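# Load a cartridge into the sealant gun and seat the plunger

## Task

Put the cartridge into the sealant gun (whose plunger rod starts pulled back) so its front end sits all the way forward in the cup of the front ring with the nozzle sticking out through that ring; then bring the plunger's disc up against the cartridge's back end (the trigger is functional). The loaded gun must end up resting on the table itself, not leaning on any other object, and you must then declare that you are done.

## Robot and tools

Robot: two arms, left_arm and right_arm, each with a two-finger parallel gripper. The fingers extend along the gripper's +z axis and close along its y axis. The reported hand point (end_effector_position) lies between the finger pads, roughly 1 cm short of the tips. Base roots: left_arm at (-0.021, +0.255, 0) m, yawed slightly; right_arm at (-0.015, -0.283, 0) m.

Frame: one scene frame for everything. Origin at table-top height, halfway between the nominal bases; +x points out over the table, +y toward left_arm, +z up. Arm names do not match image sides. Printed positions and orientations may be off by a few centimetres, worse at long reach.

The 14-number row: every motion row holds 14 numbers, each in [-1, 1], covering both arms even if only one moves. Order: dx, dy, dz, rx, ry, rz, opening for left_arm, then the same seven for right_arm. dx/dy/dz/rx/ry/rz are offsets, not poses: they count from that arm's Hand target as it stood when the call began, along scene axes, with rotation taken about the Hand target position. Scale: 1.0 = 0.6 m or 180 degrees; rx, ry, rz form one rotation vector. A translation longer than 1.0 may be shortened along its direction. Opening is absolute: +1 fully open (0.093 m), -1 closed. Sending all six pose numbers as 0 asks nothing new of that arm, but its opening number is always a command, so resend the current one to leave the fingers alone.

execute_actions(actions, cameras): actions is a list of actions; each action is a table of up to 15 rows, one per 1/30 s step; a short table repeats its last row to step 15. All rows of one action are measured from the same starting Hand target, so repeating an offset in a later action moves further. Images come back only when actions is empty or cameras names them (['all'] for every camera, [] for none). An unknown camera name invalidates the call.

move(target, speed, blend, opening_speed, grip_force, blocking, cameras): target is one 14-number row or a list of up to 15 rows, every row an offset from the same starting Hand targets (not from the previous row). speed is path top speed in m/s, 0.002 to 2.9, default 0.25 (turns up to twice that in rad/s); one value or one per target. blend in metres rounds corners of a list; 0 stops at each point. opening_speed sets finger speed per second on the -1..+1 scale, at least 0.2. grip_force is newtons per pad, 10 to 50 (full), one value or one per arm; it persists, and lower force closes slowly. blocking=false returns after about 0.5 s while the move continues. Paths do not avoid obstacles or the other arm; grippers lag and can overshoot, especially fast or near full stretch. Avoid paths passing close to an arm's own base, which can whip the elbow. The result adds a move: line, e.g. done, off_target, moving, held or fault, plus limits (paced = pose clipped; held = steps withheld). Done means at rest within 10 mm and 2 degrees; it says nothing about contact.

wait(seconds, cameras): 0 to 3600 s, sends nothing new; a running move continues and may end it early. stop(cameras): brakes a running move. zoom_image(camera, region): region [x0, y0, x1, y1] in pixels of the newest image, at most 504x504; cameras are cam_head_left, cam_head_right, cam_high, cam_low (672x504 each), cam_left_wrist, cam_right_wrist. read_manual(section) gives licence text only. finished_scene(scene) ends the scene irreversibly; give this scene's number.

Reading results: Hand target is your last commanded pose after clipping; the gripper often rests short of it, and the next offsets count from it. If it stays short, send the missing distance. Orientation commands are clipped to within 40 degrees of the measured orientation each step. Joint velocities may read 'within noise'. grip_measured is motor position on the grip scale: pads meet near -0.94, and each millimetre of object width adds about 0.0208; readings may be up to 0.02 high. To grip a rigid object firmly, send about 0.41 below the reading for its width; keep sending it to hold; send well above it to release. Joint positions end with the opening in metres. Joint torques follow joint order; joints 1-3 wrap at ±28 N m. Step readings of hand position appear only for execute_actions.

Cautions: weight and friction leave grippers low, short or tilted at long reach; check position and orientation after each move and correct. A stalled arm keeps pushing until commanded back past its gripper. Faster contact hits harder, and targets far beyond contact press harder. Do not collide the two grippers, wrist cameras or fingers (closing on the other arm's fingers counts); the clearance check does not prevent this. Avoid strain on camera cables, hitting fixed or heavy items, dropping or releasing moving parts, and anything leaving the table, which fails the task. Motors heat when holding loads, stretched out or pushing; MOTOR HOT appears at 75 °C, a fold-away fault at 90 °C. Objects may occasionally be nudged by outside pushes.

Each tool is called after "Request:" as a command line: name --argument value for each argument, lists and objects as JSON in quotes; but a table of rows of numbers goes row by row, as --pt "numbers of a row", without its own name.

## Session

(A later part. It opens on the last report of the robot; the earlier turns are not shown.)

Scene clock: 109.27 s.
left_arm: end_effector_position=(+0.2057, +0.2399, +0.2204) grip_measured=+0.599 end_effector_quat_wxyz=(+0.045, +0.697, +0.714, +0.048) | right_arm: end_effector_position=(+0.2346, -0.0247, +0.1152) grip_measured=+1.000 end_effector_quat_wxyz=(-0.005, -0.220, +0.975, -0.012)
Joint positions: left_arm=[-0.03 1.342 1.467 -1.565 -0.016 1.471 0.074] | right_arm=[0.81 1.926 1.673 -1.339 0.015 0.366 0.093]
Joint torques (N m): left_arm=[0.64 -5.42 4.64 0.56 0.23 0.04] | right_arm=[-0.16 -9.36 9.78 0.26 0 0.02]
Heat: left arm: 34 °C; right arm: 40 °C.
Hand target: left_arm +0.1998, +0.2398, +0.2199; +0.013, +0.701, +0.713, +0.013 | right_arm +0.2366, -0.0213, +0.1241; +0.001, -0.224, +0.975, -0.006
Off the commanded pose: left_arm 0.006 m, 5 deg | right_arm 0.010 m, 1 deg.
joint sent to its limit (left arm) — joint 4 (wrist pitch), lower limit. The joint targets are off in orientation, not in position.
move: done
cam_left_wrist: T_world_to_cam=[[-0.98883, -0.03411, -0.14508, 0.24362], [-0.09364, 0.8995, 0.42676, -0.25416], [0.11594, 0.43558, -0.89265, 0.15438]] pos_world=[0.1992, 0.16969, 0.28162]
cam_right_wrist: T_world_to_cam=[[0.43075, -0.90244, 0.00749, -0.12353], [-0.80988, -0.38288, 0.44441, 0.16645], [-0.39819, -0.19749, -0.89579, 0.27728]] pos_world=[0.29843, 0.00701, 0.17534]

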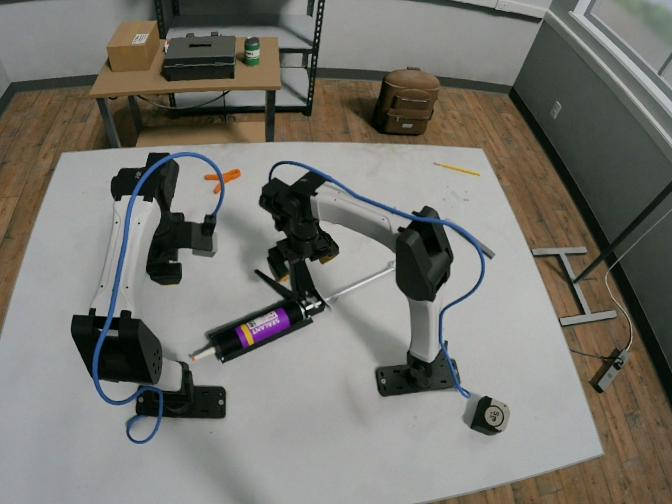

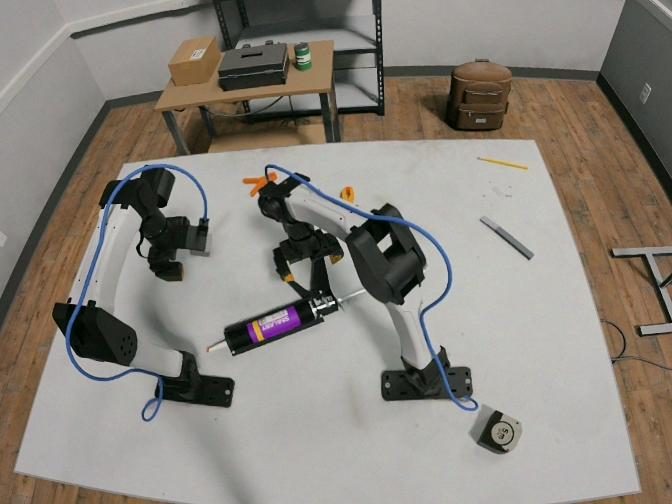

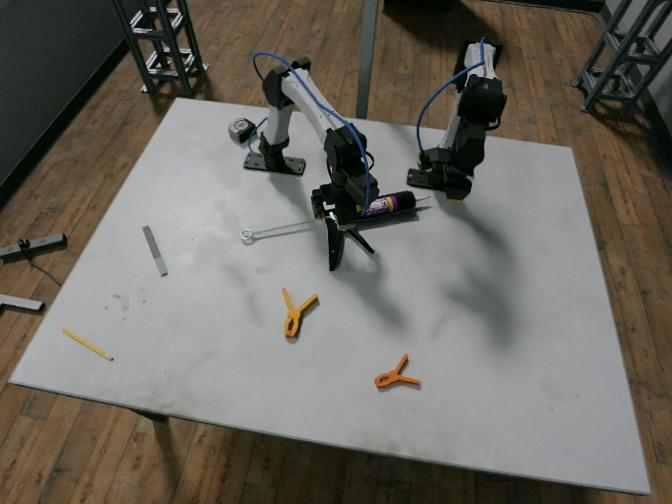

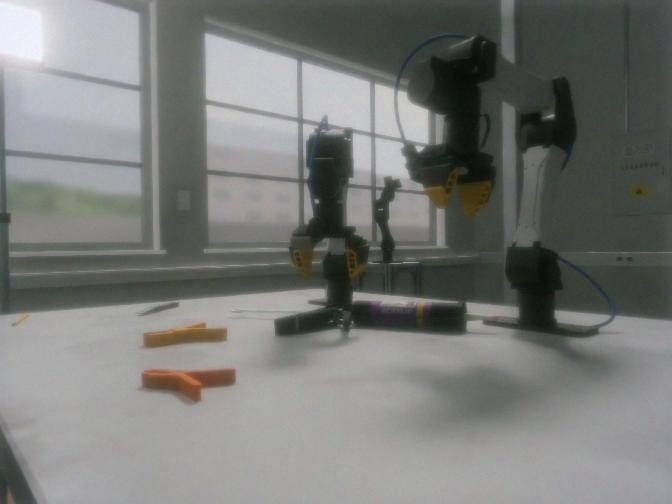

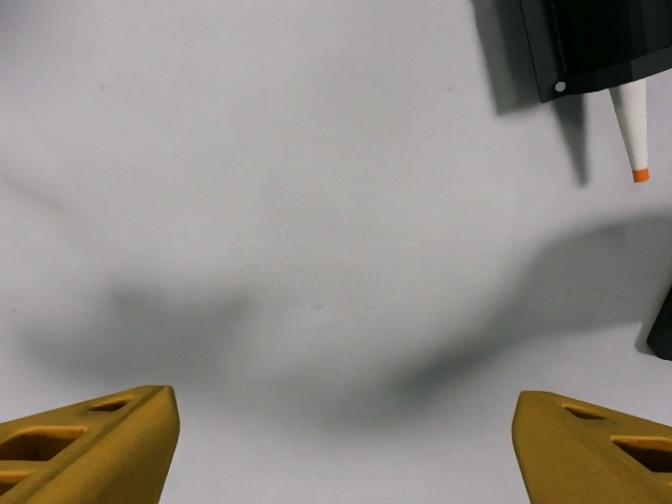

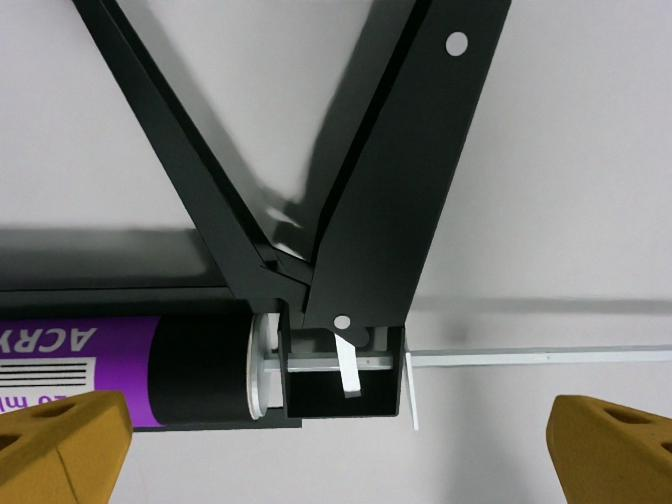

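Request:
move --target '[-0.1413, -0.058, -0.1665, 0,0,0.1667,0.6, 0,0,0,0,0,0,1.0]' --speed 0.3 --cameras '["cam_left_wrist"]'

Request:
zoom_image --camera "cam_left_wrist" --region '[150, 100, 550, 400]'

Scene clock: 111.70 s.
left_arm: end_effector_position=(+0.1144, +0.2042, +0.1222) grip_measured=+0.599 end_effector_quat_wxyz=(+0.005, +0.496, +0.868, +0.009) | right_arm: end_effector_position=(+0.2345, -0.0249, +0.1152) grip_measured=+1.000 end_effector_quat_wxyz=(-0.006, -0.220, +0.975, -0.013)
Joint positions: left_arm=[-0.328 1.056 0.901 -1.402 -0.016 0.664 0.074] | right_arm=[0.81 1.926 1.673 -1.34 0.015 0.366 0.093]
Joint torques (N m): left_arm=[-0.54 -2.76 4.7 0.6 -0.07 -0.22] | right_arm=[0.05 -9.11 9.89 0.29 0.04 -0.02]
Heat: left arm: 34 °C; right arm: 41 °C.
Hand target: left_arm +0.1150, +0.2050, +0.1199; +0.009, +0.493, +0.870, +0.016 | right_arm +0.2365, -0.0214, +0.1241; +0.001, -0.224, +0.975, -0.007
Off the commanded pose: left_arm 0.002 m, 1 deg | right_arm 0.010 m, 1 deg.
move: done
cam_left_wrist: T_world_to_cam=[[-0.85552, -0.51661, -0.03459, 0.20753], [-0.47955, 0.76543, 0.42913, -0.11747], [-0.19522, 0.38372, -0.90258, 0.1403]] pos_world=[0.1486, 0.14329, 0.18422]

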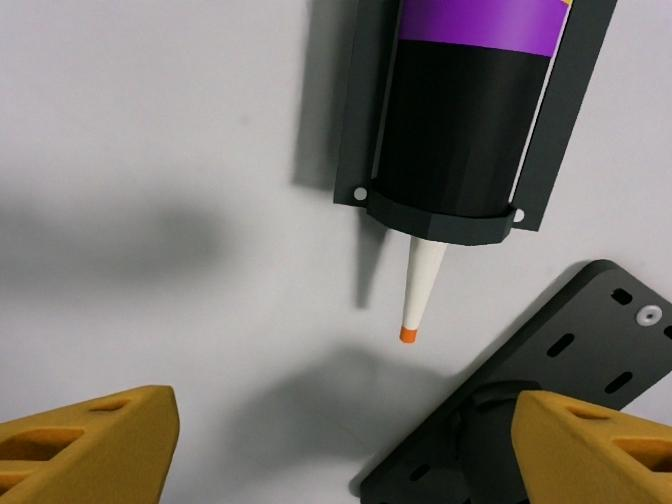

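Scaled by 1.260 from the camera's image (finer frame: 960x720).

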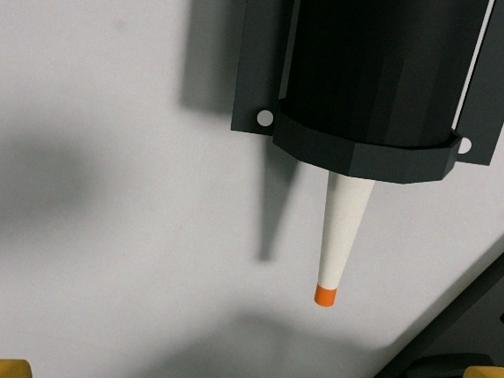

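Request:
finished_scene --scene 1

The scene is finished: the task was done.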